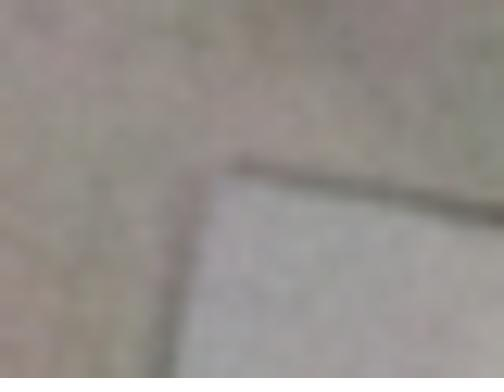

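Scaled by 12.600.

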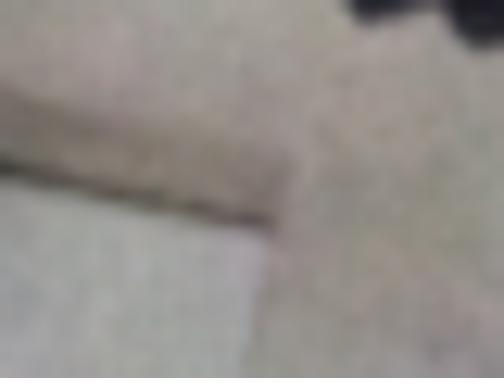

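Scaled by 12.600.

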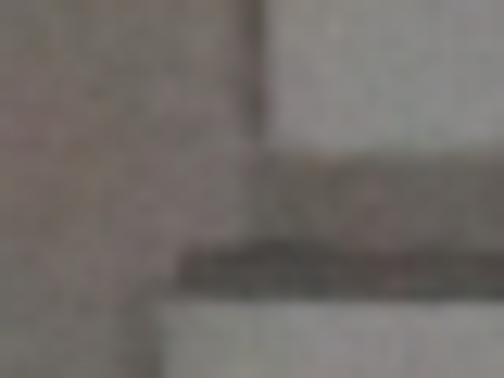

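Scaled by 12.600.

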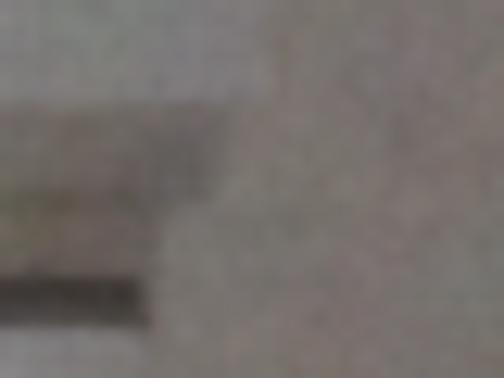

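Scaled by 12.600.

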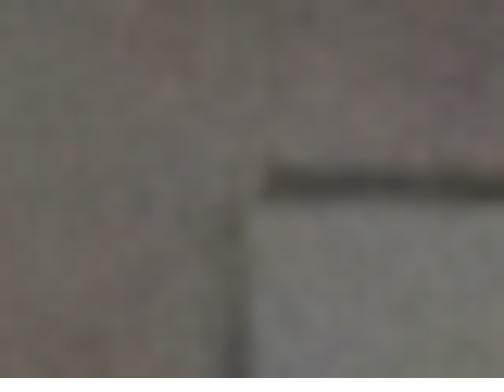

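Scaled by 12.600.

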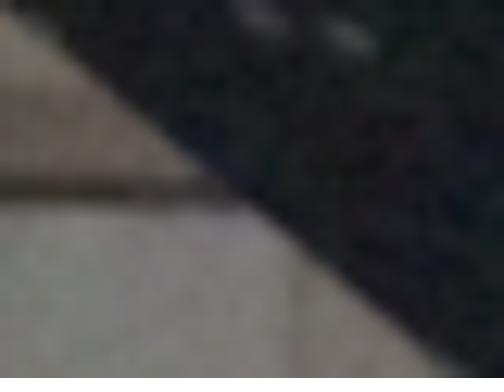

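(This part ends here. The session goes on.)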